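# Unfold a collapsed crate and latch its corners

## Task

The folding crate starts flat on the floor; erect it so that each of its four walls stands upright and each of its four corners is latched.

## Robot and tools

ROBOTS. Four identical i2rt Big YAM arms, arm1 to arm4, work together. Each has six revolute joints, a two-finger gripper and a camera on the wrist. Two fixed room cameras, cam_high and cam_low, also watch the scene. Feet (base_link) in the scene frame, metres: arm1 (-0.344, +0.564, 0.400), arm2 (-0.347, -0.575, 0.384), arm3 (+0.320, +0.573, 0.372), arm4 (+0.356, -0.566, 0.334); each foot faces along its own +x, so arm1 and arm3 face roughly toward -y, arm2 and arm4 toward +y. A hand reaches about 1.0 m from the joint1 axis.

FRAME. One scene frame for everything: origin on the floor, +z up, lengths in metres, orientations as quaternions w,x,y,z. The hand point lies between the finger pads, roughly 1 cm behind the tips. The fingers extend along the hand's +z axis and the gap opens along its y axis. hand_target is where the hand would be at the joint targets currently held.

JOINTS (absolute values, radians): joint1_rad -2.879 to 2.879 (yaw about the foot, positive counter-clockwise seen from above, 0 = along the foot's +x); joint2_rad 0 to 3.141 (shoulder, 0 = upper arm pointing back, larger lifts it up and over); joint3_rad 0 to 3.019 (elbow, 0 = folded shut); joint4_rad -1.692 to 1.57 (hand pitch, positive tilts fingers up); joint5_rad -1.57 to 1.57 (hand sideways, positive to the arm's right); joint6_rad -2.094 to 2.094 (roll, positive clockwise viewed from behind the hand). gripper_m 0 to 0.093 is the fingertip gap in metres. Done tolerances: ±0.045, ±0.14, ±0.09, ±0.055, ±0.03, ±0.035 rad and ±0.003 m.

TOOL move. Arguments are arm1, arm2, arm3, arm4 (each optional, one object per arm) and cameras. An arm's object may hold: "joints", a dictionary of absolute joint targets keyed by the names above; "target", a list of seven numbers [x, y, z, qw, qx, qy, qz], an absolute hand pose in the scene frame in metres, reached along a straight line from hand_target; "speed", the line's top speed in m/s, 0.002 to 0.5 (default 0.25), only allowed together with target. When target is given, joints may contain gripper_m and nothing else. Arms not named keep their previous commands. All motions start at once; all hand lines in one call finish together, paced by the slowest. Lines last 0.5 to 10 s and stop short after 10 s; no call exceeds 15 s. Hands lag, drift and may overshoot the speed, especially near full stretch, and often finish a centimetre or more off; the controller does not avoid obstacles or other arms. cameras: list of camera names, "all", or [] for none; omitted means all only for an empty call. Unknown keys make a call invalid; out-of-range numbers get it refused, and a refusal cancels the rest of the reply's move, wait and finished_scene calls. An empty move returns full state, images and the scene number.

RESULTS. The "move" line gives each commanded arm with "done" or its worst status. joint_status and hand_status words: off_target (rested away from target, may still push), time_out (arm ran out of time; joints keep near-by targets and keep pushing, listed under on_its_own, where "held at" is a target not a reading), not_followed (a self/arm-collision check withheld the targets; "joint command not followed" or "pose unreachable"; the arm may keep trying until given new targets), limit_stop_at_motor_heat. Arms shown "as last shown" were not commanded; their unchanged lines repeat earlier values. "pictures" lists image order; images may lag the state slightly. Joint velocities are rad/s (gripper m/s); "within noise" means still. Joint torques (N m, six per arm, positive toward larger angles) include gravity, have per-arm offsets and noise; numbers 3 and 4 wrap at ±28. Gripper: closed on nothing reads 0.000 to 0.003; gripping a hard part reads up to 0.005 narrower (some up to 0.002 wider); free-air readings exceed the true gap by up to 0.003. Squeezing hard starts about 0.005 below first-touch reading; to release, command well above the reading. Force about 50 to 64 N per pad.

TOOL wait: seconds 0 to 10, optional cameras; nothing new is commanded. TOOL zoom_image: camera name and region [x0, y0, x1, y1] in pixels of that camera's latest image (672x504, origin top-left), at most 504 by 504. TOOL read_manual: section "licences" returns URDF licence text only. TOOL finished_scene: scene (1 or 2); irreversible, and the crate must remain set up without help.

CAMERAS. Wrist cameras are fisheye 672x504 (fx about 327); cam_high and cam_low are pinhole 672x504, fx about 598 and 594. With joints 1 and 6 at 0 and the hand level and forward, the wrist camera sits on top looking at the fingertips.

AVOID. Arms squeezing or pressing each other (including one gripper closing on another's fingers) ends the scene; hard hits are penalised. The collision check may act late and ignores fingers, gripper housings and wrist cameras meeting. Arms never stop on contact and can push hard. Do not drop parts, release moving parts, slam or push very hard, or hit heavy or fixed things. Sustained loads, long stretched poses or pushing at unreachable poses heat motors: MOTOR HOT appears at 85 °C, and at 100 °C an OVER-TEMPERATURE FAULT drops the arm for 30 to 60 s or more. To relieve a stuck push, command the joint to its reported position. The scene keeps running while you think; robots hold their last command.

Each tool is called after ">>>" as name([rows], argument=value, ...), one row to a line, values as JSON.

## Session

>>> move()

>>> zoom_image(camera="cam_high", region=[247, 207, 427, 412])

Scene clock: 0.00 s.
Joint torques (N m): no reading
Motor temperatures (°C): arm1=[27 28 28 26 23 23 25] | arm2=[23 24 24 24 27 26 24] | arm3=[26 24 26 23 25 23 27] | arm4=[24 26 26 29 26 24 26]
Heat: arm1: hottest joint2_rad 28 °C; arm2: hottest joint5_rad 27 °C; arm3: hottest gripper 27 °C; arm4: hottest joint4_rad 29 °C.
Joint velocities: within noise
arm1.joint_positions: joint1_rad=+0.789 joint2_rad=+0.425 joint3_rad=+1.402 joint4_rad=-1.276 joint5_rad=+0.217 joint6_rad=-0.687 gripper_m=+0.09396
arm1.joint_status: not commanded
arm1.hand: x=-0.2365 y=+0.4511 z=+0.9932 quat_wxyz=(-0.418, -0.026, -0.802, +0.426) (m; scene frame)
arm1.hand_target: x=-0.2404 y=+0.4538 z=+1.0017 quat_wxyz=(-0.426, -0.027, -0.795, +0.430) (m; scene frame)
arm1.hand_status: not commanded
arm2.joint_positions: joint1_rad=-0.187 joint2_rad=+0.448 joint3_rad=+1.696 joint4_rad=-1.263 joint5_rad=+0.249 joint6_rad=-0.242 gripper_m=+0.09396
arm2.joint_status: not commanded
arm2.hand: x=-0.2825 y=-0.5188 z=+1.0983 quat_wxyz=(-0.653, +0.415, -0.579, -0.258) (m; scene frame)
arm2.hand_target: x=-0.2830 y=-0.5203 z=+1.1047 quat_wxyz=(-0.657, +0.411, -0.575, -0.261) (m; scene frame)
arm2.hand_status: not commanded
arm3.joint_positions: joint1_rad=+0.868 joint2_rad=+0.482 joint3_rad=+1.633 joint4_rad=-1.455 joint5_rad=+0.267 joint6_rad=-0.464 gripper_m=+0.09396
arm3.joint_status: not commanded
arm3.hand: x=+0.3451 y=+0.4623 z=+1.0140 quat_wxyz=(-0.385, -0.257, -0.760, +0.456) (m; scene frame)
arm3.hand_target: x=+0.3424 y=+0.4658 z=+1.0199 quat_wxyz=(-0.391, -0.257, -0.755, +0.460) (m; scene frame)
arm3.hand_status: not commanded
arm4.joint_positions: joint1_rad=-0.127 joint2_rad=+0.568 joint3_rad=+1.615 joint4_rad=-1.161 joint5_rad=+0.181 joint6_rad=-0.762 gripper_m=+0.09396
arm4.joint_status: not commanded
arm4.hand: x=+0.3738 y=-0.3903 z=+1.0285 quat_wxyz=(-0.627, +0.673, -0.321, -0.224) (m; scene frame)
arm4.hand_target: x=+0.3742 y=-0.3960 z=+1.0355 quat_wxyz=(-0.633, +0.667, -0.319, -0.228) (m; scene frame)
arm4.hand_status: not commanded
pictures: arm1_cam_wrist, arm2_cam_wrist, arm3_cam_wrist, arm4_cam_wrist, cam_high, cam_low

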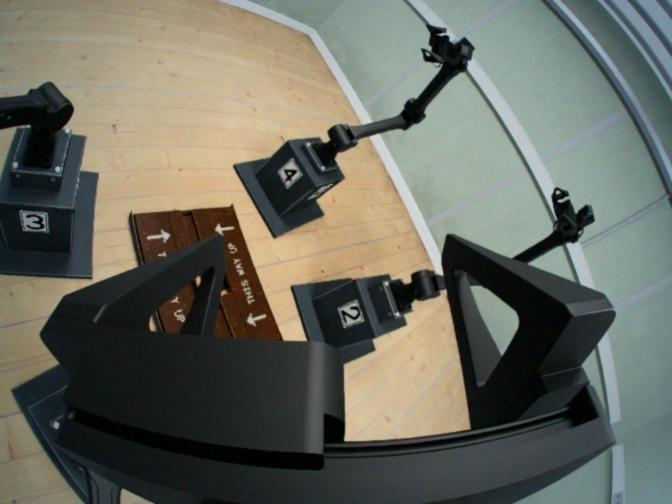

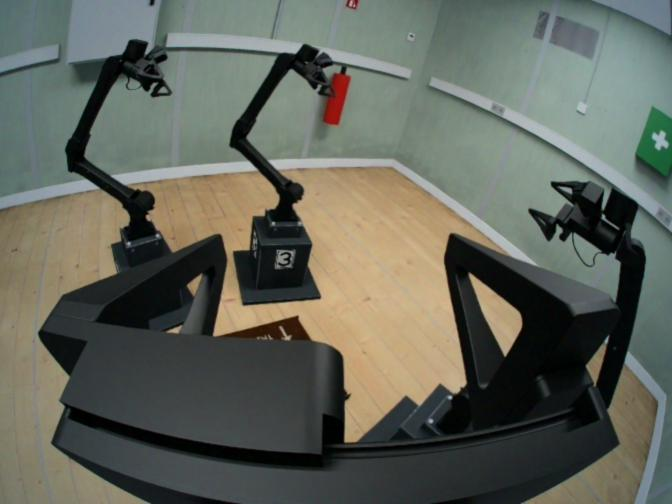

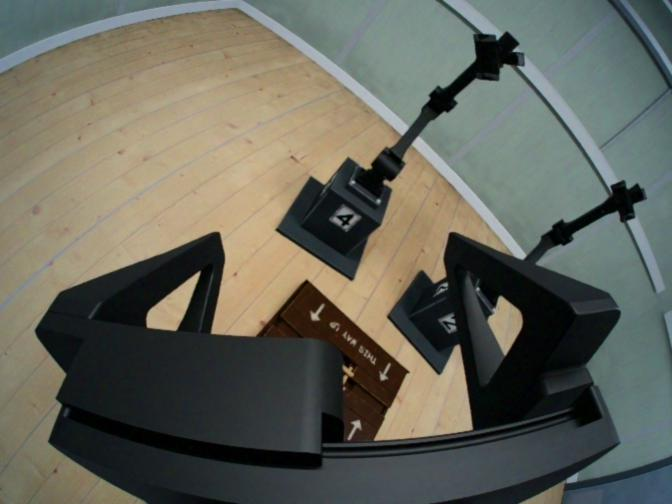

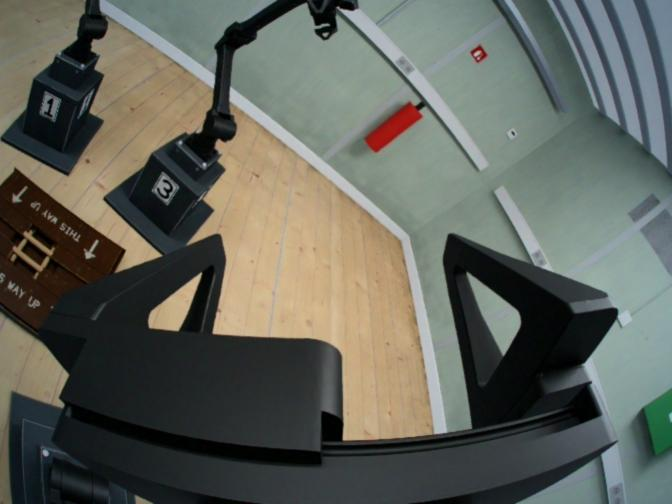

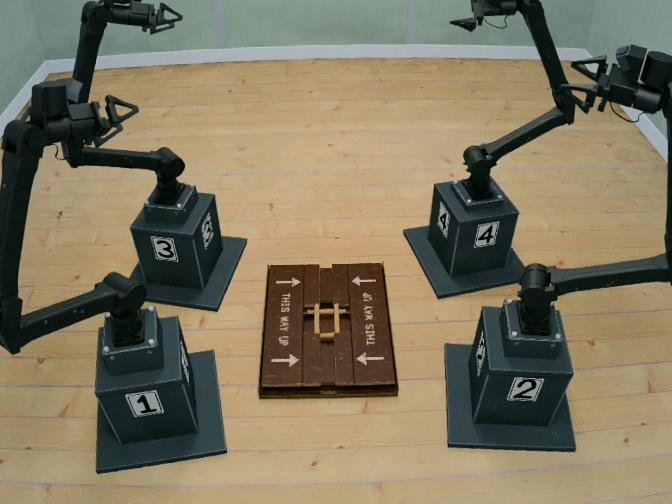

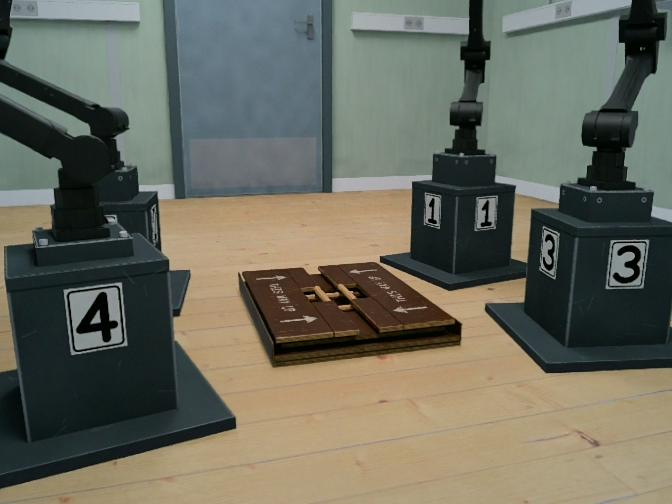

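Scaled by 2.459 from the camera's 672x504 image, which has a finer 960x720 frame.

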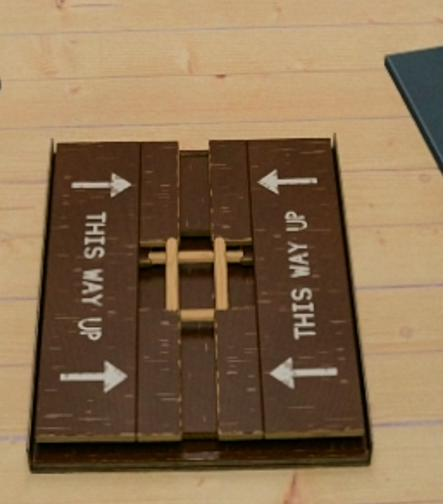

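>>> move(arm3={"target":[-0.046,0.033,0.17,0,1,0,0],"speed":0.35,"joints":{"gripper_m":0.05}}, arm2={"target":[-0.02,-0.24,0.36,0,0,1,0],"speed":0.35,"joints":{"gripper_m":0.05}}, cameras=["arm3_cam_wrist","arm2_cam_wrist"])

Scene clock: 7.10 s.
Joint torques (N m): arm1=[-0.03 4.72 7.02 2.63 0.14 0.15] | arm2=[-0.85 -16.09 7.75 -0.14 -0.05 0.06] | arm3=[-1.44 -17.73 8.24 -0.31 0.04 0.16] | arm4=[1.73 4.95 7.94 2 -0.09 0.17]
Motor temperatures (°C): arm1=[27 28 28 26 23 23 25] | arm2=[23 24 24 24 27 26 24] | arm3=[26 24 27 24 25 23 27] | arm4=[24 26 27 29 26 24 26]
Heat: arm1: hottest joint2_rad 28 °C; arm2: hottest joint5_rad 27 °C; arm3: hottest joint3_rad 27 °C; arm4: hottest joint4_rad 29 °C.
move: arm2 off_target; arm3 off_target
Joint velocities: within noise
arm1, arm4: as last shown
arm2.joint_positions: joint1_rad=-0.631 joint2_rad=+1.828 joint3_rad=+1.055 joint4_rad=-0.835 joint5_rad=-0.007 joint6_rad=+0.778 gripper_m=+0.05013
arm2.joint_status: all done
arm2.hand: x=-0.0364 y=-0.2521 z=+0.3495 quat_wxyz=(+0.015, +0.013, -1.000, +0.011) (m; scene frame)
arm2.hand_target: x=-0.0233 y=-0.2432 z=+0.3584 quat_wxyz=(+0.008, +0.005, -1.000, +0.001) (m; scene frame)
arm2.hand_status: off_target (0.023 m and 2.6 deg from the pose sent, 0.832 m and 109.3 deg at the start)
arm3.joint_positions: joint1_rad=-0.376 joint2_rad=+2.472 joint3_rad=+1.737 joint4_rad=-0.845 joint5_rad=-0.004 joint6_rad=+0.970 gripper_m=+0.05013
arm3.joint_status: all done
arm3.hand: x=-0.0368 y=+0.0402 z=+0.1787 quat_wxyz=(+0.002, -1.000, -0.004, -0.006) (m; scene frame)
arm3.hand_target: x=-0.0447 y=+0.0384 z=+0.1677 quat_wxyz=(+0.004, -1.000, +0.005, -0.009) (m; scene frame)
arm3.hand_status: off_target (0.015 m and 0.9 deg from the pose sent, 1.025 m and 150.2 deg at the start; pose on its path clipped on 17 of 148 steps)
pictures: arm2_cam_wrist, arm3_cam_wrist

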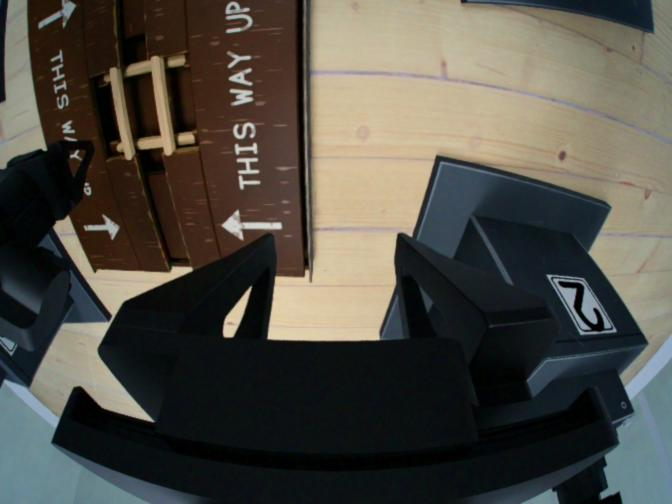

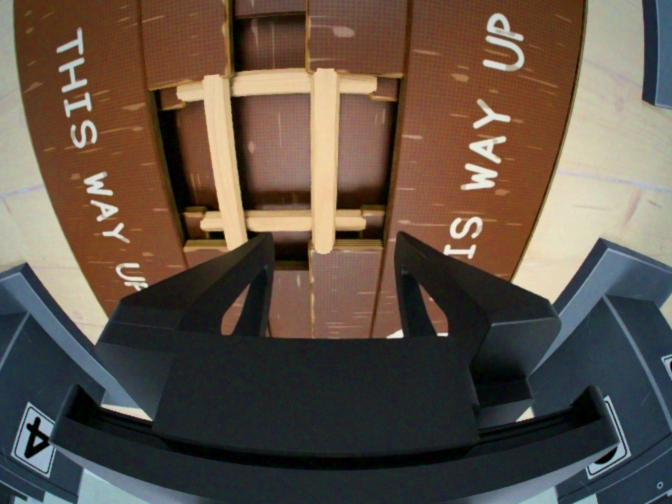

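>>> move(arm3={"target":[-0.034,0.030,0.05,0,1,0,0],"speed":0.15}, cameras=["arm3_cam_wrist"])

Scene clock: 10.50 s.
Joint torques (N m): arm1=[-0.38 4.72 7.01 2.51 0.16 0.14] | arm2=[-0.73 -16.15 7.75 -0.13 -0.05 0.06] | arm3=[0.67 -18.08 7.2 0.57 0.35 0.13] | arm4=[1.73 4.95 7.94 2 -0.09 0.17]
Motor temperatures (°C): arm1=[27 28 28 26 23 23 25] | arm2=[23 25 24 24 27 26 24] | arm3=[26 25 27 23 25 23 27] | arm4=[24 26 27 29 26 24 26]
Heat: arm1: hottest joint2_rad 28 °C; arm2: hottest joint5_rad 27 °C; arm3: hottest joint3_rad 27 °C; arm4: hottest joint4_rad 29 °C.
move: arm3 off_target
Joint velocities: within noise
arm1, arm2, arm4: as last shown
arm3.joint_positions: joint1_rad=-0.376 joint2_rad=+2.707 joint3_rad=+1.846 joint4_rad=-0.722 joint5_rad=-0.001 joint6_rad=+0.984 gripper_m=+0.05013
arm3.joint_status: not commanded
arm3.hand: x=-0.0357 y=+0.0423 z=+0.0614 quat_wxyz=(+0.005, -1.000, +0.002, -0.005) (m; scene frame)
arm3.hand_target: x=-0.0328 y=+0.0320 z=+0.0499 quat_wxyz=(+0.001, -1.000, +0.000, +0.000) (m; scene frame)
arm3.hand_status: off_target (0.017 m and 0.8 deg from the pose sent, 0.129 m and 0.9 deg at the start)
pictures: arm3_cam_wrist

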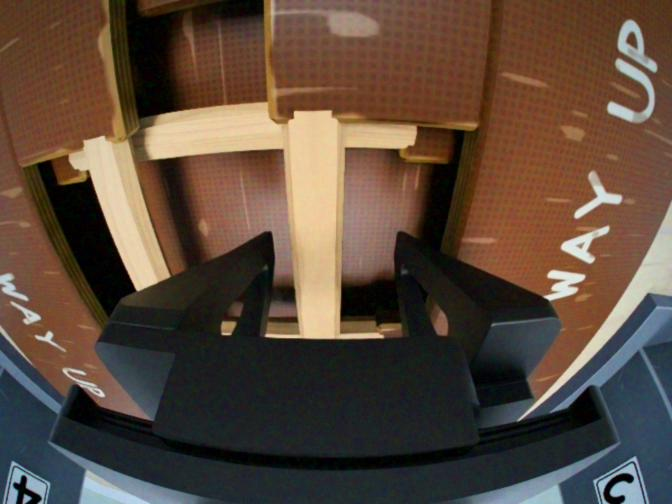

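>>> move(arm3={"target":[-0.036,0.024,0.046,0,1,0,0],"speed":0.1})

>>> move(arm3={"joints":{"gripper_m":0.005}}, cameras=["arm3_cam_wrist"])

Scene clock: 12.20 s.
Joint torques (N m): arm1=[-0.09 4.72 6.98 2.43 0.18 0.07] | arm2=[-0.79 -16.09 7.76 -0.12 -0.04 0.07] | arm3=[0.56 -18.02 7.65 -0.02 0.31 0.15] | arm4=[1.79 4.95 7.94 1.99 -0.09 0.17]
Motor temperatures (°C): arm1=[27 28 28 27 23 23 25] | arm2=[23 25 24 24 27 26 24] | arm3=[26 25 27 23 25 23 27] | arm4=[24 26 27 29 26 24 26]
Heat: arm1: hottest joint2_rad 28 °C; arm2: hottest joint5_rad 27 °C; arm3: hottest joint3_rad 27 °C; arm4: hottest joint4_rad 29 °C.
move: arm3 off_target
Joint velocities: within noise
arm1, arm2, arm4: as last shown
arm3.joint_positions: joint1_rad=-0.373 joint2_rad=+2.722 joint3_rad=+1.883 joint4_rad=-0.722 joint5_rad=-0.001 joint6_rad=+0.987 gripper_m=+0.05013
arm3.joint_status: not commanded
arm3.hand: x=-0.0412 y=+0.0304 z=+0.0610 quat_wxyz=(-0.004, -1.000, +0.002, +0.001) (m; scene frame)
arm3.hand_target: x=-0.0355 y=+0.0242 z=+0.0468 quat_wxyz=(-0.001, -1.000, +0.000, +0.000) (m; scene frame)
arm3.hand_status: off_target (0.017 m and 0.6 deg from the pose sent, 0.024 m and 0.8 deg at the start)
pictures: none

Scene clock: 12.83 s.
Joint torques (N m): arm1=[0.5 4.6 7.06 2.43 0.18 0.12] | arm2=[-0.79 -16.15 7.75 -0.13 -0.05 0.07] | arm3=[0.56 -18.14 7.56 0.58 0.06 0.18] | arm4=[1.73 4.95 7.94 2 -0.09 0.17]
Motor temperatures (°C): arm1=[27 28 28 27 23 23 25] | arm2=[23 25 24 24 27 26 24] | arm3=[26 25 27 23 25 23 27] | arm4=[24 26 27 29 26 24 26]
Heat: arm1: hottest joint2_rad 28 °C; arm2: hottest joint5_rad 27 °C; arm3: hottest joint3_rad 27 °C; arm4: hottest joint4_rad 29 °C.
move: arm3 off_target
Joint velocities: within noise
arm1, arm2, arm4: as last shown
arm3.joint_positions: joint1_rad=-0.373 joint2_rad=+2.723 joint3_rad=+1.883 joint4_rad=-0.734 joint5_rad=+0.014 joint6_rad=+0.990 gripper_m=+0.01667
arm3.joint_status: gripper_m off_target (ended at +0.01671, target +0.00500)
arm3.hand: x=-0.0414 y=+0.0350 z=+0.0601 quat_wxyz=(+0.006, -1.000, +0.004, +0.003) (m; scene frame)
arm3.hand_target: x=-0.0368 y=+0.0248 z=+0.0467 quat_wxyz=(+0.001, -1.000, +0.001, +0.004) (m; scene frame)
arm3.hand_status: not commanded
pictures: arm3_cam_wrist

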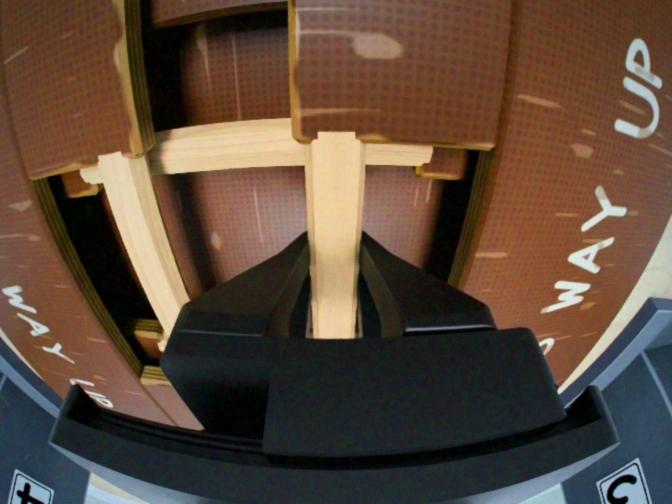

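>>> move(arm3={"target":[-0.038,0.05,0.142,0.216,0.976,0,0],"speed":0.13})

>>> move(arm3={"target":[-0.036,0.094,0.2,0.423,0.906,0,0],"speed":0.13})

>>> move(arm3={"target":[-0.034,0.159,0.232,0.609,0.793,0,0],"speed":0.13})

>>> move(arm3={"target":[-0.032,0.21,0.24,0.695,0.719,0,0],"speed":0.1}, arm2={"target":[-0.025,-0.02,0.12,0,0,1,0]}, cameras=["arm2_cam_wrist","cam_high","cam_low"])

Scene clock: 20.90 s.
Joint torques (N m): arm1=[-0.44 5.25 6.97 2.58 0.18 0.08] | arm2=[-0.79 -16.09 7.75 -0.13 -0.05 0.06] | arm3=[-1.38 -20.37 2.33 1.22 -0.66 -0.01] | arm4=[1.73 4.95 7.92 1.99 -0.09 0.17]
Motor temperatures (°C): arm1=[27 28 29 27 23 23 25] | arm2=[23 26 25 24 27 26 24] | arm3=[26 25 28 23 26 23 28] | arm4=[24 26 27 29 26 24 26]
Heat: arm1: hottest joint3_rad 29 °C; arm2: hottest joint5_rad 27 °C; arm3: hottest joint3_rad 28 °C; arm4: hottest joint4_rad 29 °C.
move: arm3 done
Joint velocities: within noise
arm1, arm2, arm4: as last shown
arm3.joint_positions: joint1_rad=-0.451 joint2_rad=+2.453 joint3_rad=+1.426 joint4_rad=-0.196 joint5_rad=-0.244 joint6_rad=+0.947 gripper_m=+0.01666
arm3.joint_status: not commanded
arm3.hand: x=-0.0404 y=+0.0467 z=+0.1335 quat_wxyz=(-0.209, -0.978, +0.000, +0.006) (m; scene frame)
arm3.hand_target: x=-0.0378 y=+0.0496 z=+0.1413 quat_wxyz=(-0.216, -0.976, -0.001, +0.000) (m; scene frame)
arm3.hand_status: done (0.009 m and 1.1 deg from the pose sent, 0.083 m and 25.6 deg at the start)
pictures: none

Scene clock: 23.33 s.
Joint torques (N m): arm1=[0.03 4.66 6.86 2.56 0.16 0.13] | arm2=[-0.79 -16.21 7.75 -0.14 -0.06 0.06] | arm3=[-1.38 -16.85 1.65 2.45 -0.85 0.12] | arm4=[1.73 4.95 7.94 2 -0.09 0.17]
Motor temperatures (°C): arm1=[27 28 29 27 23 23 25] | arm2=[23 26 25 24 27 26 24] | arm3=[26 25 28 23 26 23 28] | arm4=[24 26 27 29 26 24 26]
Heat: arm1: hottest joint3_rad 29 °C; arm2: hottest joint5_rad 27 °C; arm3: hottest joint3_rad 28 °C; arm4: hottest joint4_rad 29 °C.
move: arm3 done
Joint velocities: within noise
arm1, arm2, arm4: as last shown
arm3.joint_positions: joint1_rad=-0.575 joint2_rad=+2.326 joint3_rad=+1.090 joint4_rad=+0.359 joint5_rad=-0.558 joint6_rad=+0.978 gripper_m=+0.01666
arm3.joint_status: not commanded
arm3.hand: x=-0.0397 y=+0.0877 z=+0.1988 quat_wxyz=(-0.417, -0.909, -0.003, +0.008) (m; scene frame)
arm3.hand_target: x=-0.0360 y=+0.0922 z=+0.2000 quat_wxyz=(-0.424, -0.906, +0.002, +0.000) (m; scene frame)
arm3.hand_status: done (0.007 m and 1.2 deg from the pose sent, 0.082 m and 25.9 deg at the start)
pictures: none

Scene clock: 25.87 s.
Joint torques (N m): arm1=[0.26 5.13 7.05 2.56 0.14 0.14] | arm2=[-0.79 -16.15 7.75 -0.12 -0.05 0.06] | arm3=[-0.97 -12.81 1.11 3.22 -0.46 0.16] | arm4=[1.73 4.95 7.94 2 -0.09 0.17]
Motor temperatures (°C): arm1=[27 28 29 27 23 23 25] | arm2=[23 26 25 24 27 26 24] | arm3=[26 25 28 24 26 23 28] | arm4=[24 26 28 29 26 24 26]
Heat: arm1: hottest joint3_rad 29 °C; arm2: hottest joint5_rad 27 °C; arm3: hottest joint3_rad 28 °C; arm4: hottest joint4_rad 29 °C.
move: arm3 off_target
Joint velocities: within noise
arm1, arm2, arm4: as last shown
arm3.joint_positions: joint1_rad=-0.741 joint2_rad=+2.418 joint3_rad=+0.898 joint4_rad=+1.088 joint5_rad=-0.902 joint6_rad=+1.198 gripper_m=+0.01667
arm3.joint_status: not commanded
arm3.hand: x=-0.0382 y=+0.1537 z=+0.2429 quat_wxyz=(-0.608, -0.794, -0.006, +0.009) (m; scene frame)
arm3.hand_target: x=-0.0336 y=+0.1577 z=+0.2329 quat_wxyz=(-0.610, -0.793, +0.001, +0.000) (m; scene frame)
arm3.hand_status: off_target (0.013 m and 1.3 deg from the pose sent, 0.079 m and 25.8 deg at the start)
pictures: none

Scene clock: 28.17 s.
Joint torques (N m): arm1=[0.32 4.78 6.95 2.58 0.11 0.12] | arm2=[-0.03 -24.23 7.16 -0.12 0.22 0.06] | arm3=[-1.55 -11.63 0.05 2.62 -0.29 0.13] | arm4=[1.73 4.95 7.94 2 -0.09 0.17]
Motor temperatures (°C): arm1=[27 28 29 27 23 23 25] | arm2=[23 26 25 24 27 26 24] | arm3=[26 25 28 24 26 23 28] | arm4=[24 26 28 29 26 24 26]
Heat: arm1: hottest joint3_rad 29 °C; arm2: hottest joint5_rad 27 °C; arm3: hottest joint3_rad 28 °C; arm4: hottest joint4_rad 29 °C.
move: arm2 off_target; arm3 off_target
Joint velocities: within noise
arm1.joint_positions: joint1_rad=+0.789 joint2_rad=+0.425 joint3_rad=+1.402 joint4_rad=-1.276 joint5_rad=+0.217 joint6_rad=-0.687 gripper_m=+0.09396
arm1.joint_status: not commanded
arm1.hand: x=-0.2365 y=+0.4511 z=+0.9932 quat_wxyz=(-0.418, -0.026, -0.802, +0.426) (m; scene frame)
arm1.hand_target: x=-0.2404 y=+0.4538 z=+1.0017 quat_wxyz=(-0.426, -0.027, -0.795, +0.430) (m; scene frame)
arm1.hand_status: not commanded
arm2.joint_positions: joint1_rad=-0.387 joint2_rad=+2.602 joint3_rad=+1.745 joint4_rad=-0.734 joint5_rad=-0.001 joint6_rad=+1.036 gripper_m=+0.05013
arm2.joint_status: not commanded
arm2.hand: x=-0.0332 y=-0.0324 z=+0.1145 quat_wxyz=(+0.005, +0.006, -1.000, +0.008) (m; scene frame)
arm2.hand_target: x=-0.0273 y=-0.0207 z=+0.1192 quat_wxyz=(-0.001, +0.003, -1.000, +0.001) (m; scene frame)
arm2.hand_status: off_target (0.016 m and 1.3 deg from the pose sent, 0.327 m and 2.6 deg at the start)
arm3.joint_positions: joint1_rad=-0.850 joint2_rad=+2.559 joint3_rad=+0.886 joint4_rad=+1.563 joint5_rad=-1.067 joint6_rad=+1.444 gripper_m=+0.01667
arm3.joint_status: not commanded
arm3.hand: x=-0.0374 y=+0.2016 z=+0.2550 quat_wxyz=(-0.688, -0.726, -0.012, +0.008) (m; scene frame)
arm3.hand_target: x=-0.0326 y=+0.2089 z=+0.2419 quat_wxyz=(-0.686, -0.728, -0.001, -0.004) (m; scene frame)
arm3.hand_status: off_target (0.018 m and 1.9 deg from the pose sent, 0.057 m and 13.2 deg at the start; a joint's target at an end of its range on 32 of 69 steps)
arm4.joint_positions: joint1_rad=-0.127 joint2_rad=+0.568 joint3_rad=+1.615 joint4_rad=-1.161 joint5_rad=+0.181 joint6_rad=-0.762 gripper_m=+0.09396
arm4.joint_status: not commanded
arm4.hand: x=+0.3738 y=-0.3903 z=+1.0285 quat_wxyz=(-0.627, +0.673, -0.321, -0.224) (m; scene frame)
arm4.hand_target: x=+0.3742 y=-0.3960 z=+1.0355 quat_wxyz=(-0.633, +0.667, -0.319, -0.228) (m; scene frame)
arm4.hand_status: not commanded
pictures: arm2_cam_wrist, cam_high, cam_low

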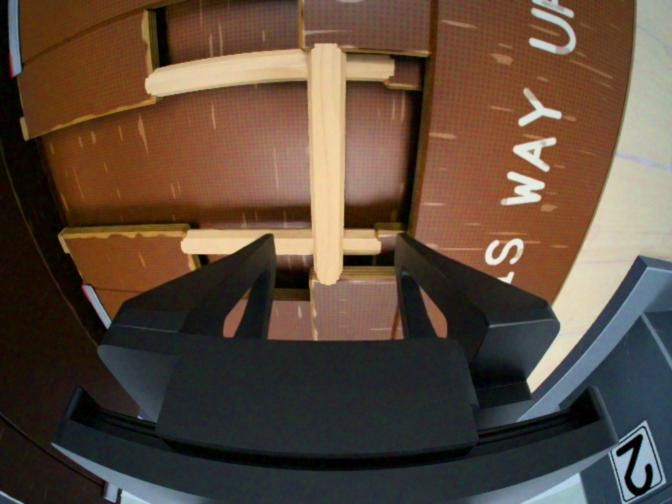

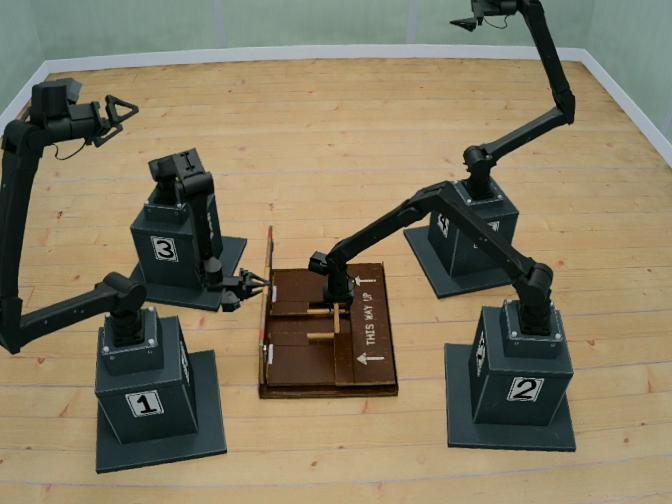

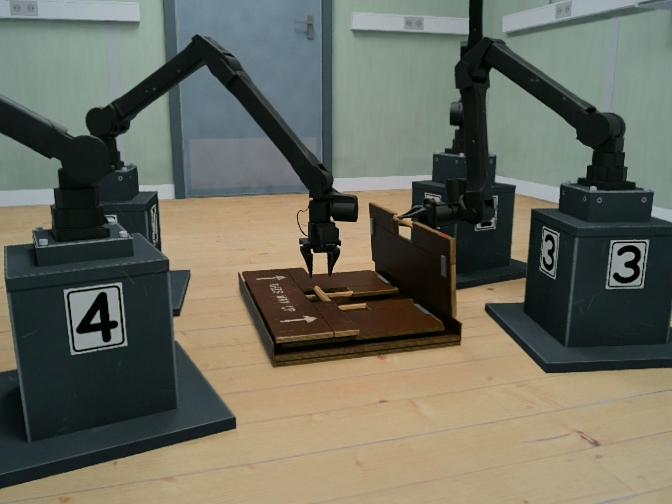

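>>> move(arm2={"target":[-0.014,-0.017,0.06,0,0,1,0],"speed":0.13})

>>> move(arm2={"joints":{"gripper_m":0.005}}, cameras=["arm2_cam_wrist"])

Scene clock: 31.03 s.
Joint torques (N m): arm1=[0.15 4.78 7.09 2.41 0.1 0.12] | arm2=[-0.97 -25.35 6.9 0.43 0.1 -0.05] | arm3=[-1.67 -11.93 0.13 2.61 -0.36 0.11] | arm4=[1.73 5.01 7.94 2 -0.09 0.17]
Motor temperatures (°C): arm1=[27 28 29 27 23 23 25] | arm2=[23 26 25 24 27 26 24] | arm3=[26 25 27 24 26 23 28] | arm4=[24 26 28 29 26 24 26]
Heat: arm1: hottest joint3_rad 29 °C; arm2: hottest joint5_rad 27 °C; arm3: hottest gripper 28 °C; arm4: hottest joint4_rad 29 °C.
move: arm2 off_target
Joint velocities: within noise
arm1, arm3, arm4: as last shown
arm2.joint_positions: joint1_rad=-0.388 joint2_rad=+2.753 joint3_rad=+1.864 joint4_rad=-0.723 joint5_rad=-0.001 joint6_rad=+1.036 gripper_m=+0.05013
arm2.joint_status: not commanded
arm2.hand: x=-0.0311 y=-0.0308 z=+0.0517 quat_wxyz=(+0.010, +0.005, -1.000, +0.017) (m; scene frame)
arm2.hand_target: x=-0.0160 y=-0.0175 z=+0.0598 quat_wxyz=(+0.000, +0.001, -1.000, +0.001) (m; scene frame)
arm2.hand_status: off_target (0.023 m and 2.3 deg from the pose sent, 0.060 m and 1.3 deg at the start)
pictures: none

Scene clock: 31.77 s.
Joint torques (N m): arm1=[0.67 4.84 6.99 2.48 0.16 0.11] | arm2=[-0.97 -25.29 6.83 0.39 0.15 -0.06] | arm3=[-1.73 -11.69 0.09 2.51 -0.33 0.15] | arm4=[1.73 4.95 7.92 1.99 -0.09 0.17]
Motor temperatures (°C): arm1=[27 28 29 27 23 23 25] | arm2=[23 26 25 24 27 26 24] | arm3=[26 25 27 24 26 23 28] | arm4=[24 26 28 29 26 24 26]
Heat: arm1: hottest joint3_rad 29 °C; arm2: hottest joint5_rad 27 °C; arm3: hottest gripper 28 °C; arm4: hottest joint4_rad 29 °C.
move: arm2 off_target
Joint velocities: within noise
arm1, arm3, arm4: as last shown
arm2.joint_positions: joint1_rad=-0.388 joint2_rad=+2.753 joint3_rad=+1.866 joint4_rad=-0.716 joint5_rad=-0.002 joint6_rad=+1.039 gripper_m=+0.01690
arm2.joint_status: gripper_m off_target (ended at +0.01694, target +0.00500)
arm2.hand: x=-0.0300 y=-0.0283 z=+0.0520 quat_wxyz=(+0.009, +0.004, -1.000, +0.013) (m; scene frame)
arm2.hand_target: x=-0.0153 y=-0.0161 z=+0.0598 quat_wxyz=(-0.001, +0.000, -1.000, -0.002) (m; scene frame)
arm2.hand_status: not commanded
pictures: arm2_cam_wrist

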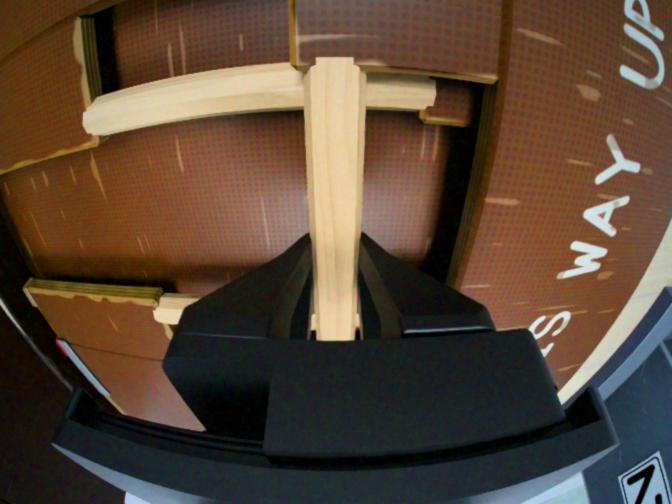

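>>> move(arm2={"target":[-0.018,-0.035,0.136,0,0,0.976,0.216],"speed":0.13})

>>> move(arm2={"target":[-0.023,-0.082,0.2,0,0,0.906,0.423],"speed":0.13})

>>> move(arm2={"target":[-0.027,-0.15,0.238,0,0,0.793,0.609],"speed":0.13})

>>> move(arm2={"target":[-0.028,-0.216,0.243,0,0,0.725,0.688],"speed":0.1}, arm4={"target":[-0.01,0.005,0.2,-0.153,0.69,-0.69,0.153],"speed":0.35,"joints":{"gripper_m":0.05}}, cameras=["arm4_cam_wrist","cam_high","cam_low"])

>>> zoom_image(camera="cam_low", region=[220, 190, 470, 370])

>>> zoom_image(camera="cam_high", region=[247, 217, 417, 407])

Scene clock: 36.83 s.
Joint torques (N m): arm1=[-0.21 4.78 6.94 2.51 0.15 0.16] | arm2=[-1.61 -25.47 3.22 1.13 -0.47 -0.12] | arm3=[-1.44 -12.45 0.08 2.62 -0.34 0.12] | arm4=[1.73 4.95 7.94 2 -0.09 0.17]
Motor temperatures (°C): arm1=[27 28 29 27 23 23 25] | arm2=[23 27 25 24 27 26 25] | arm3=[26 25 27 24 26 23 28] | arm4=[24 26 28 29 26 24 26]
Heat: arm1: hottest joint3_rad 29 °C; arm2: hottest joint2_rad 27 °C; arm3: hottest gripper 28 °C; arm4: hottest joint4_rad 29 °C.
move: arm2 off_target
Joint velocities: within noise
arm1, arm3, arm4: as last shown
arm2.joint_positions: joint1_rad=-0.457 joint2_rad=+2.504 joint3_rad=+1.417 joint4_rad=-0.156 joint5_rad=-0.228 joint6_rad=+1.012 gripper_m=+0.01689
arm2.joint_status: not commanded
arm2.hand: x=-0.0305 y=-0.0373 z=+0.1171 quat_wxyz=(+0.005, +0.002, -0.980, -0.197) (m; scene frame)
arm2.hand_target: x=-0.0181 y=-0.0350 z=+0.1353 quat_wxyz=(-0.002, -0.002, -0.977, -0.212) (m; scene frame)
arm2.hand_status: off_target (0.023 m and 2.3 deg from the pose sent, 0.085 m and 26.4 deg at the start)
pictures: none

Scene clock: 39.27 s.
Joint torques (N m): arm1=[-0.26 4.48 6.97 2.5 0.18 0.14] | arm2=[-1.26 -21.36 2.28 1.73 -0.67 -0.02] | arm3=[-1.49 -12.28 0.01 2.52 -0.35 0.11] | arm4=[1.73 4.95 7.92 2 -0.09 0.17]
Motor temperatures (°C): arm1=[27 28 29 27 23 23 25] | arm2=[23 27 25 24 27 26 25] | arm3=[26 25 27 24 26 23 28] | arm4=[24 26 28 29 26 24 26]
Heat: arm1: hottest joint3_rad 29 °C; arm2: hottest joint2_rad 27 °C; arm3: hottest gripper 28 °C; arm4: hottest joint4_rad 29 °C.
move: arm2 off_target
Joint velocities: within noise
arm1, arm3, arm4: as last shown
arm2.joint_positions: joint1_rad=-0.582 joint2_rad=+2.375 joint3_rad=+1.055 joint4_rad=+0.449 joint5_rad=-0.529 joint6_rad=+1.045 gripper_m=+0.01690
arm2.joint_status: not commanded
arm2.hand: x=-0.0303 y=-0.0802 z=+0.1869 quat_wxyz=(+0.007, +0.002, -0.911, -0.412) (m; scene frame)
arm2.hand_target: x=-0.0225 y=-0.0808 z=+0.1997 quat_wxyz=(+0.001, -0.002, -0.906, -0.424) (m; scene frame)
arm2.hand_status: off_target (0.015 m and 1.6 deg from the pose sent, 0.095 m and 27.3 deg at the start)
pictures: none

Scene clock: 41.80 s.
Joint torques (N m): arm1=[-0.03 4.6 6.99 2.43 0.13 0.13] | arm2=[-0.91 -17.49 1.28 2.66 -0.54 0.04] | arm3=[-0.91 -12.28 -0.05 2.58 -0.34 0.14] | arm4=[1.73 4.95 7.92 2 -0.1 0.17]
Motor temperatures (°C): arm1=[27 28 29 27 23 23 25] | arm2=[23 27 25 24 27 26 25] | arm3=[26 25 27 24 26 23 28] | arm4=[24 26 28 29 26 24 26]
Heat: arm1: hottest joint3_rad 29 °C; arm2: hottest joint2_rad 27 °C; arm3: hottest gripper 28 °C; arm4: hottest joint4_rad 29 °C.
move: arm2 done
Joint velocities: within noise
arm1, arm3, arm4: as last shown
arm2.joint_positions: joint1_rad=-0.749 joint2_rad=+2.481 joint3_rad=+0.860 joint4_rad=+1.187 joint5_rad=-0.845 joint6_rad=+1.246 gripper_m=+0.01690
arm2.joint_status: not commanded
arm2.hand: x=-0.0298 y=-0.1484 z=+0.2322 quat_wxyz=(+0.005, +0.000, -0.800, -0.600) (m; scene frame)
arm2.hand_target: x=-0.0246 y=-0.1493 z=+0.2392 quat_wxyz=(-0.001, +0.000, -0.792, -0.610) (m; scene frame)
arm2.hand_status: done (0.007 m and 1.4 deg from the pose sent, 0.087 m and 26.4 deg at the start)
pictures: none

Scene clock: 45.97 s.
Joint torques (N m): arm1=[0.21 4.78 7.12 2.37 0.21 0.16] | arm2=[-2.84 -16.85 -0.91 2.21 -0.46 -0.22] | arm3=[-1.85 -11.69 -0.14 2.58 -0.35 0.14] | arm4=[1.32 -23.12 12.03 -1.13 0.05 0.34]
Motor temperatures (°C): arm1=[27 28 29 27 23 23 25] | arm2=[23 27 25 25 27 26 25] | arm3=[26 25 27 24 26 23 28] | arm4=[24 26 28 29 26 25 26]
Heat: arm1: hottest joint3_rad 29 °C; arm2: hottest joint2_rad 27 °C; arm3: hottest gripper 28 °C; arm4: hottest joint4_rad 29 °C.
move: arm2 off_target; arm4 off_target
Joint velocities: within noise
arm1, arm3: as last shown
arm2.joint_positions: joint1_rad=-0.872 joint2_rad=+2.595 joint3_rad=+0.844 joint4_rad=+1.529 joint5_rad=-1.047 joint6_rad=+1.389 gripper_m=+0.01691
arm2.joint_status: not commanded
arm2.hand: x=-0.0296 y=-0.1973 z=+0.2426 quat_wxyz=(+0.020, +0.015, -0.745, -0.667) (m; scene frame)
arm2.hand_target: x=-0.0255 y=-0.2107 z=+0.2447 quat_wxyz=(+0.009, +0.011, -0.743, -0.669) (m; scene frame)
arm2.hand_status: off_target (0.019 m and 4.4 deg from the pose sent, 0.068 m and 13.2 deg at the start; a joint's target at an end of its range on 55 of 117 steps)
arm4.joint_positions: joint1_rad=+0.447 joint2_rad=+2.624 joint3_rad=+2.195 joint4_rad=-1.421 joint5_rad=+0.339 joint6_rad=+0.688 gripper_m=+0.05007
arm4.joint_status: all done
arm4.hand: x=-0.0034 y=-0.0021 z=+0.2057 quat_wxyz=(-0.151, +0.695, -0.685, +0.155) (m; scene frame)
arm4.hand_target: x=-0.0038 y=+0.0035 z=+0.1956 quat_wxyz=(-0.150, +0.687, -0.694, +0.155) (m; scene frame)
arm4.hand_status: off_target (0.011 m and 0.9 deg from the pose sent, 0.995 m and 83.1 deg at the start)
pictures: arm4_cam_wrist, cam_high, cam_low

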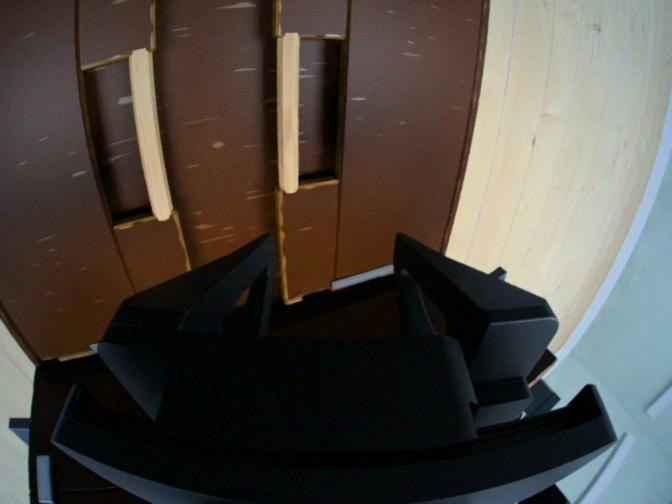

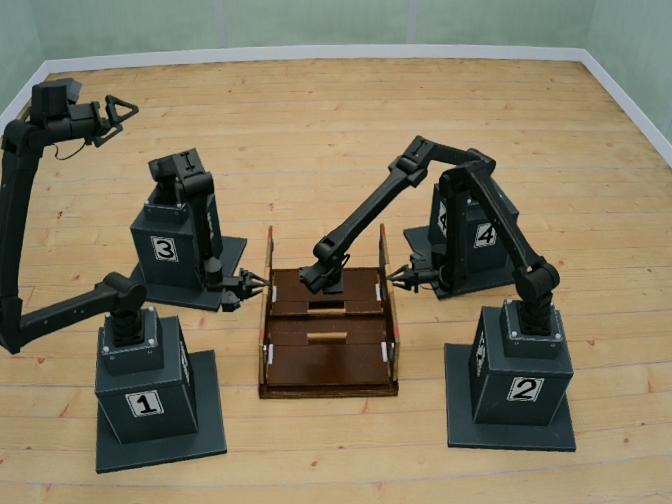

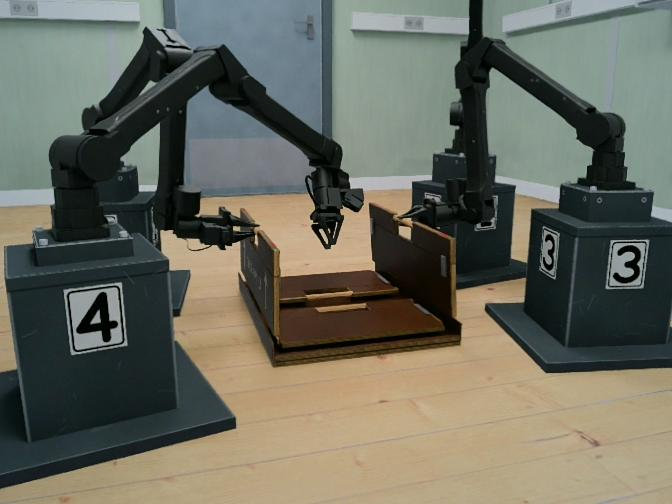

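Scaled by 2.016 from the camera's 672x504 image, which has a finer 960x720 frame.

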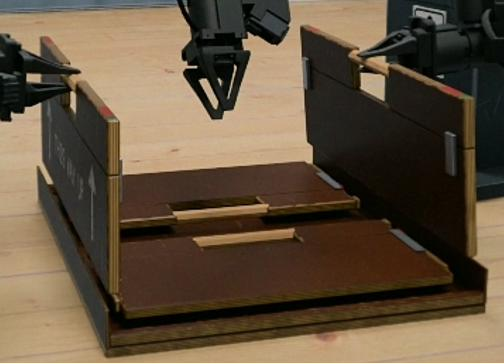

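Scaled by 2.653 from the camera's 672x504 image, which has a finer 960x720 frame.

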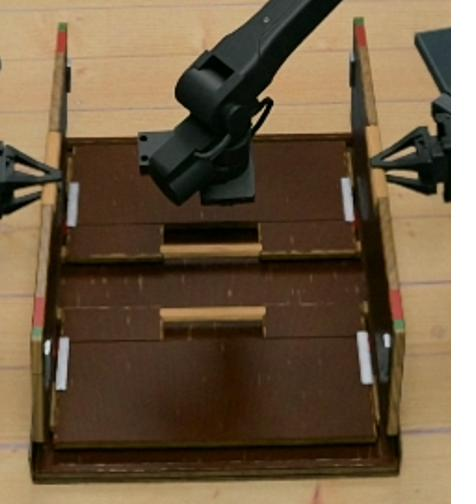

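>>> move(arm4={"target":[0.012,0.016,0.08,-0.153,0.69,-0.69,0.153],"speed":0.17}, arm2={"target":[-0.024,-0.23,0.243,0.009,0.011,-0.743,-0.669],"speed":0.1}, cameras=["arm4_cam_wrist"])

Scene clock: 50.80 s.
Joint torques (N m): arm1=[0.44 4.42 6.89 2.48 0.16 0.11] | arm2=[-5.3 -16.38 -1.8 2.19 -1.19 -0.36] | arm3=[-1.38 -12.16 -0.03 2.7 -0.34 0.14] | arm4=[1.26 -24.12 11.37 -0.87 0.24 -0.06]
Motor temperatures (°C): arm1=[27 28 30 27 23 23 25] | arm2=[23 27 25 25 27 26 25] | arm3=[26 25 27 24 26 23 28] | arm4=[24 27 28 29 26 25 26]
Heat: arm1: hottest joint3_rad 30 °C; arm2: hottest joint2_rad 27 °C; arm3: hottest gripper 28 °C; arm4: hottest joint4_rad 29 °C.
move: arm2 off_target; arm4 off_target
Joint velocities: within noise
arm1, arm3: as last shown
arm2.joint_positions: joint1_rad=-0.887 joint2_rad=+2.596 joint3_rad=+0.840 joint4_rad=+1.529 joint5_rad=-1.073 joint6_rad=+1.378 gripper_m=+0.01691
arm2.joint_status: not commanded
arm2.hand: x=-0.0302 y=-0.2035 z=+0.2424 quat_wxyz=(+0.023, +0.020, -0.744, -0.668) (m; scene frame)
arm2.hand_target: x=-0.0249 y=-0.2288 z=+0.2423 quat_wxyz=(+0.010, +0.010, -0.744, -0.668) (m; scene frame)
arm2.hand_status: off_target (0.027 m and 1.9 deg from the pose sent, 0.033 m and 1.4 deg at the start; a joint's target at an end of its range on 46 of 49 steps)
arm4.joint_positions: joint1_rad=+0.421 joint2_rad=+2.837 joint3_rad=+2.291 joint4_rad=-1.299 joint5_rad=+0.349 joint6_rad=+0.688 gripper_m=+0.05007
arm4.joint_status: not commanded
arm4.hand: x=+0.0130 y=+0.0074 z=+0.0869 quat_wxyz=(-0.153, +0.686, -0.694, +0.155) (m; scene frame)
arm4.hand_target: x=+0.0124 y=+0.0144 z=+0.0808 quat_wxyz=(-0.153, +0.691, -0.690, +0.152) (m; scene frame)
arm4.hand_status: off_target (0.011 m and 0.7 deg from the pose sent, 0.128 m and 0.9 deg at the start)
pictures: arm4_cam_wrist

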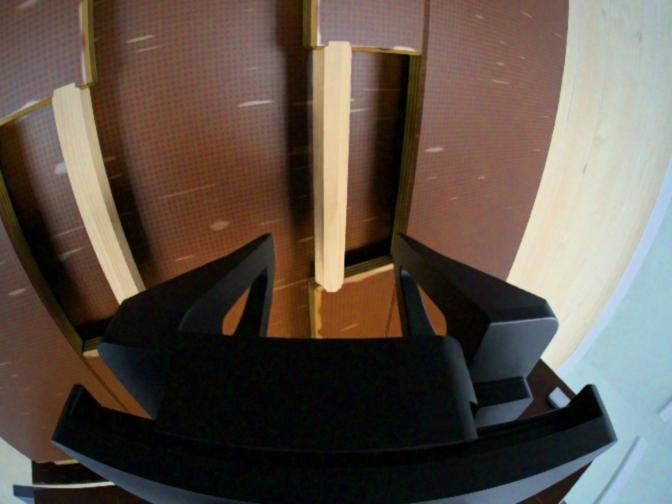

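>>> move(arm4={"target":[0.033,0.025,0.028,-0.153,0.69,-0.69,0.153],"speed":0.1})

>>> move(arm4={"joints":{"gripper_m":0.005}}, cameras=["arm4_cam_wrist","cam_low"])

>>> zoom_image(camera="cam_low", region=[220, 190, 470, 370])

Scene clock: 53.57 s.
Joint torques (N m): arm1=[-0.03 4.95 6.93 2.35 0.16 0.13] | arm2=[-5.36 -16.44 -1.77 2.19 -1.18 -0.36] | arm3=[-1.49 -12.28 -0.05 2.63 -0.36 0.13] | arm4=[1.38 -23.3 11.28 -0.79 0.25 -0.05]
Motor temperatures (°C): arm1=[27 28 30 27 23 23 25] | arm2=[23 27 25 25 27 26 25] | arm3=[26 25 27 24 26 23 28] | arm4=[24 27 29 29 26 25 26]
Heat: arm1: hottest joint3_rad 30 °C; arm2: hottest joint2_rad 27 °C; arm3: hottest gripper 28 °C; arm4: hottest joint3_rad 29 °C.
move: arm4 off_target
Joint velocities: within noise
arm1.joint_positions: joint1_rad=+0.789 joint2_rad=+0.425 joint3_rad=+1.402 joint4_rad=-1.276 joint5_rad=+0.217 joint6_rad=-0.687 gripper_m=+0.09396
arm1.joint_status: not commanded
arm1.hand: x=-0.2365 y=+0.4511 z=+0.9932 quat_wxyz=(-0.418, -0.026, -0.802, +0.426) (m; scene frame)
arm1.hand_target: x=-0.2404 y=+0.4538 z=+1.0017 quat_wxyz=(-0.426, -0.027, -0.795, +0.430) (m; scene frame)
arm1.hand_status: not commanded
arm2: as last shown
arm3.joint_positions: joint1_rad=-0.850 joint2_rad=+2.559 joint3_rad=+0.886 joint4_rad=+1.563 joint5_rad=-1.067 joint6_rad=+1.444 gripper_m=+0.01667
arm3.joint_status: not commanded
arm3.hand: x=-0.0374 y=+0.2016 z=+0.2550 quat_wxyz=(-0.688, -0.726, -0.012, +0.008) (m; scene frame)
arm3.hand_target: x=-0.0326 y=+0.2089 z=+0.2419 quat_wxyz=(-0.686, -0.728, -0.001, -0.004) (m; scene frame)
arm3.hand_status: not commanded
arm4.joint_positions: joint1_rad=+0.389 joint2_rad=+2.935 joint3_rad=+2.362 joint4_rad=-1.255 joint5_rad=+0.356 joint6_rad=+0.656 gripper_m=+0.05006
arm4.joint_status: not commanded
arm4.hand: x=+0.0320 y=+0.0200 z=+0.0397 quat_wxyz=(-0.153, +0.686, -0.695, +0.152) (m; scene frame)
arm4.hand_target: x=+0.0342 y=+0.0234 z=+0.0276 quat_wxyz=(-0.153, +0.690, -0.691, +0.153) (m; scene frame)
arm4.hand_status: off_target (0.013 m and 0.7 deg from the pose sent, 0.065 m and 0.7 deg at the start)
pictures: none

Scene clock: 54.20 s.
Joint torques (N m): arm1=[-0.15 5.25 6.9 2.54 0.14 0.11] | arm2=[-5.3 -16.38 -1.81 2.18 -1.19 -0.36] | arm3=[-1.61 -11.93 0.05 2.74 -0.34 0.13] | arm4=[1.44 -23.24 11.26 -0.79 0.16 -0.05]
Motor temperatures (°C): arm1=[27 28 30 27 23 23 25] | arm2=[23 27 25 25 27 26 25] | arm3=[26 25 27 24 26 23 28] | arm4=[24 27 29 29 26 25 26]
Heat: arm1: hottest joint3_rad 30 °C; arm2: hottest joint2_rad 27 °C; arm3: hottest gripper 28 °C; arm4: hottest joint3_rad 29 °C.
move: arm4 off_target
Joint velocities: within noise
arm1, arm2, arm3: as last shown
arm4.joint_positions: joint1_rad=+0.387 joint2_rad=+2.935 joint3_rad=+2.362 joint4_rad=-1.259 joint5_rad=+0.359 joint6_rad=+0.662 gripper_m=+0.01591
arm4.joint_status: gripper_m off_target (ended at +0.01594, target +0.00500)
arm4.hand: x=+0.0338 y=+0.0199 z=+0.0402 quat_wxyz=(-0.155, +0.683, -0.697, +0.154) (m; scene frame)
arm4.hand_target: x=+0.0354 y=+0.0229 z=+0.0280 quat_wxyz=(-0.153, +0.688, -0.693, +0.155) (m; scene frame)
arm4.hand_status: not commanded
pictures: arm4_cam_wrist, cam_low

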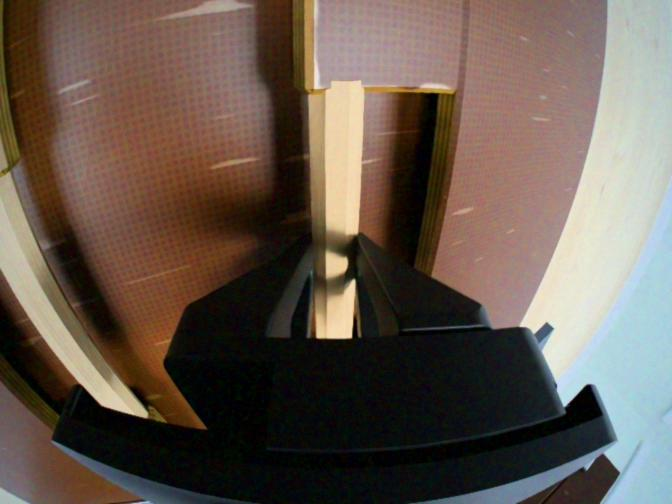

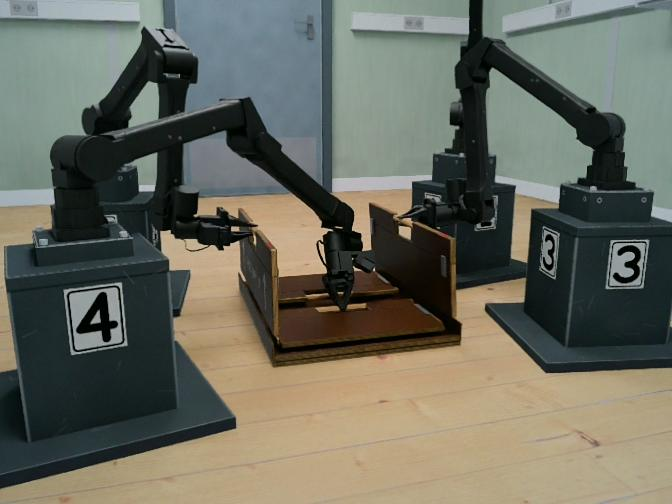

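Scaled by 2.016 from the camera's 672x504 image, which has a finer 960x720 frame.

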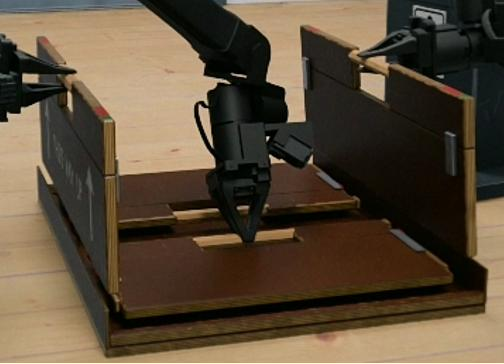

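>>> move(arm4={"target":[0.047,0.025,0.137,-0.043,0.706,-0.706,0.043],"speed":0.11})

>>> move(arm4={"target":[0.086,0.023,0.206,0.08,0.7026,-0.7026,-0.08],"speed":0.12}, cameras=["cam_high","cam_low"])

>>> zoom_image(camera="cam_low", region=[220, 190, 470, 370])

Scene clock: 57.93 s.
Joint torques (N m): arm1=[0.38 5.07 6.91 2.61 0.19 0.11] | arm2=[-4.78 -16.5 -1.81 2.18 -0.72 -0.34] | arm3=[-0.97 -12.63 -0.05 2.14 -0.02 0.12] | arm4=[1.03 -30.51 5.97 -1.85 -0.42 -0.21]
Motor temperatures (°C): arm1=[27 28 30 27 23 23 25] | arm2=[23 27 25 25 27 26 25] | arm3=[26 25 27 24 26 23 28] | arm4=[24 28 29 29 26 25 26]
Heat: arm1: hottest joint3_rad 30 °C; arm2: hottest joint2_rad 27 °C; arm3: hottest gripper 28 °C; arm4: hottest joint3_rad 29 °C.
move: arm4 off_target
Joint velocities: within noise
arm1: as last shown
arm2.joint_positions: joint1_rad=-0.893 joint2_rad=+2.596 joint3_rad=+0.840 joint4_rad=+1.529 joint5_rad=-1.084 joint6_rad=+1.377 gripper_m=+0.01691
arm2.joint_status: not commanded
arm2.hand: x=-0.0298 y=-0.2055 z=+0.2427 quat_wxyz=(+0.024, +0.022, -0.743, -0.668) (m; scene frame)
arm2.hand_target: x=-0.0249 y=-0.2285 z=+0.2427 quat_wxyz=(+0.010, +0.011, -0.744, -0.668) (m; scene frame)
arm2.hand_status: not commanded
arm3.joint_positions: joint1_rad=-0.857 joint2_rad=+2.562 joint3_rad=+0.884 joint4_rad=+1.573 joint5_rad=-1.083 joint6_rad=+1.449 gripper_m=+0.01668
arm3.joint_status: not commanded
arm3.hand: x=-0.0365 y=+0.2049 z=+0.2550 quat_wxyz=(-0.689, -0.724, -0.014, +0.005) (m; scene frame)
arm3.hand_target: x=-0.0306 y=+0.2089 z=+0.2415 quat_wxyz=(-0.685, -0.728, -0.001, -0.008) (m; scene frame)
arm3.hand_status: not commanded
arm4.joint_positions: joint1_rad=+0.321 joint2_rad=+2.642 joint3_rad=+1.946 joint4_rad=-0.940 joint5_rad=+0.126 joint6_rad=+0.545 gripper_m=+0.01587
arm4.joint_status: not commanded
arm4.hand: x=+0.0404 y=+0.0181 z=+0.0958 quat_wxyz=(-0.053, +0.701, -0.710, +0.047) (m; scene frame)
arm4.hand_target: x=+0.0411 y=+0.0246 z=+0.1347 quat_wxyz=(-0.047, +0.708, -0.703, +0.041) (m; scene frame)
arm4.hand_status: off_target (0.042 m and 1.4 deg from the pose sent, 0.098 m and 18.3 deg at the start)
pictures: none

Scene clock: 60.00 s.
Joint torques (N m): arm1=[0.26 4.95 6.99 2.48 0.18 0.12] | arm2=[-4.72 -16.5 -1.81 2.17 -0.72 -0.34] | arm3=[-0.32 -12.1 0.38 1.8 0.23 0.14] | arm4=[0.56 -28.81 5.93 -1.77 -0.24 -0.21]
Motor temperatures (°C): arm1=[27 28 30 27 23 23 25] | arm2=[23 27 25 25 27 26 25] | arm3=[26 25 27 24 26 23 28] | arm4=[24 28 29 29 26 25 26]
Heat: arm1: hottest joint3_rad 30 °C; arm2: hottest joint2_rad 27 °C; arm3: hottest gripper 28 °C; arm4: hottest joint3_rad 29 °C.
move: arm4 off_target
Joint velocities: within noise
arm1, arm2: as last shown
arm3.joint_positions: joint1_rad=-0.870 joint2_rad=+2.562 joint3_rad=+0.878 joint4_rad=+1.582 joint5_rad=-1.092 joint6_rad=+1.449 gripper_m=+0.01668
arm3.joint_status: not commanded
arm3.hand: x=-0.0374 y=+0.2104 z=+0.2559 quat_wxyz=(-0.690, -0.723, -0.013, +0.007) (m; scene frame)
arm3.hand_target: x=-0.0310 y=+0.2091 z=+0.2422 quat_wxyz=(-0.686, -0.728, -0.002, -0.008) (m; scene frame)
arm3.hand_status: not commanded
arm4.joint_positions: joint1_rad=+0.185 joint2_rad=+2.409 joint3_rad=+1.669 joint4_rad=-0.756 joint5_rad=-0.211 joint6_rad=+0.410 gripper_m=+0.01586
arm4.joint_status: not commanded
arm4.hand: x=+0.0746 y=+0.0195 z=+0.1666 quat_wxyz=(+0.084, +0.699, -0.706, -0.074) (m; scene frame)
arm4.hand_target: x=+0.0833 y=+0.0240 z=+0.2040 quat_wxyz=(+0.081, +0.703, -0.702, -0.080) (m; scene frame)
arm4.hand_status: off_target (0.041 m and 1.0 deg from the pose sent, 0.119 m and 21.1 deg at the start)
pictures: cam_high, cam_low

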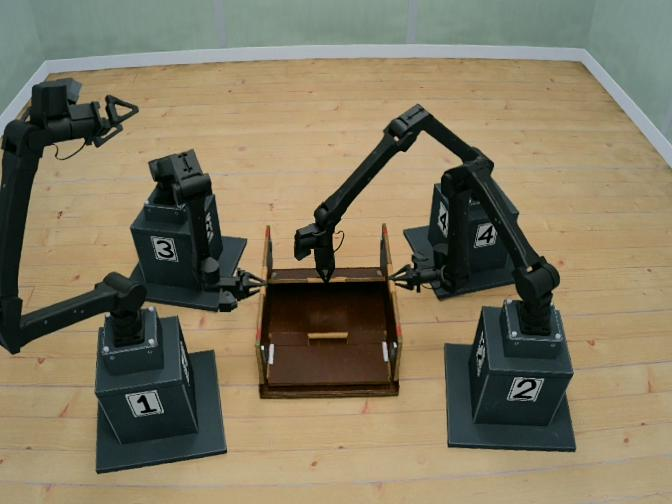

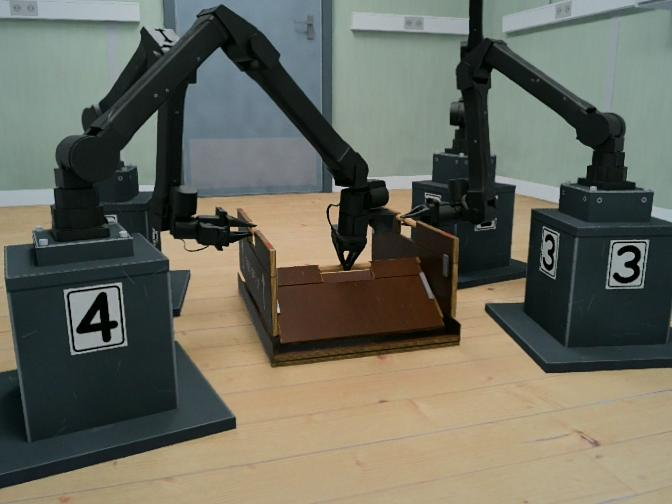

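Scaled by 2.016 from the camera's 672x504 image, which has a finer 960x720 frame.

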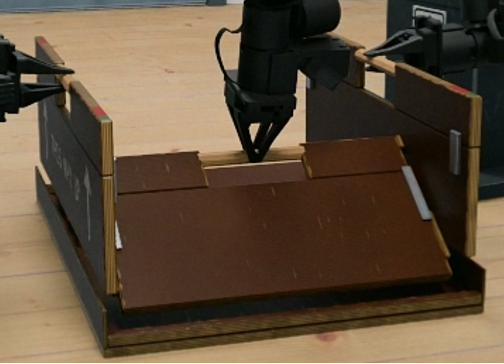

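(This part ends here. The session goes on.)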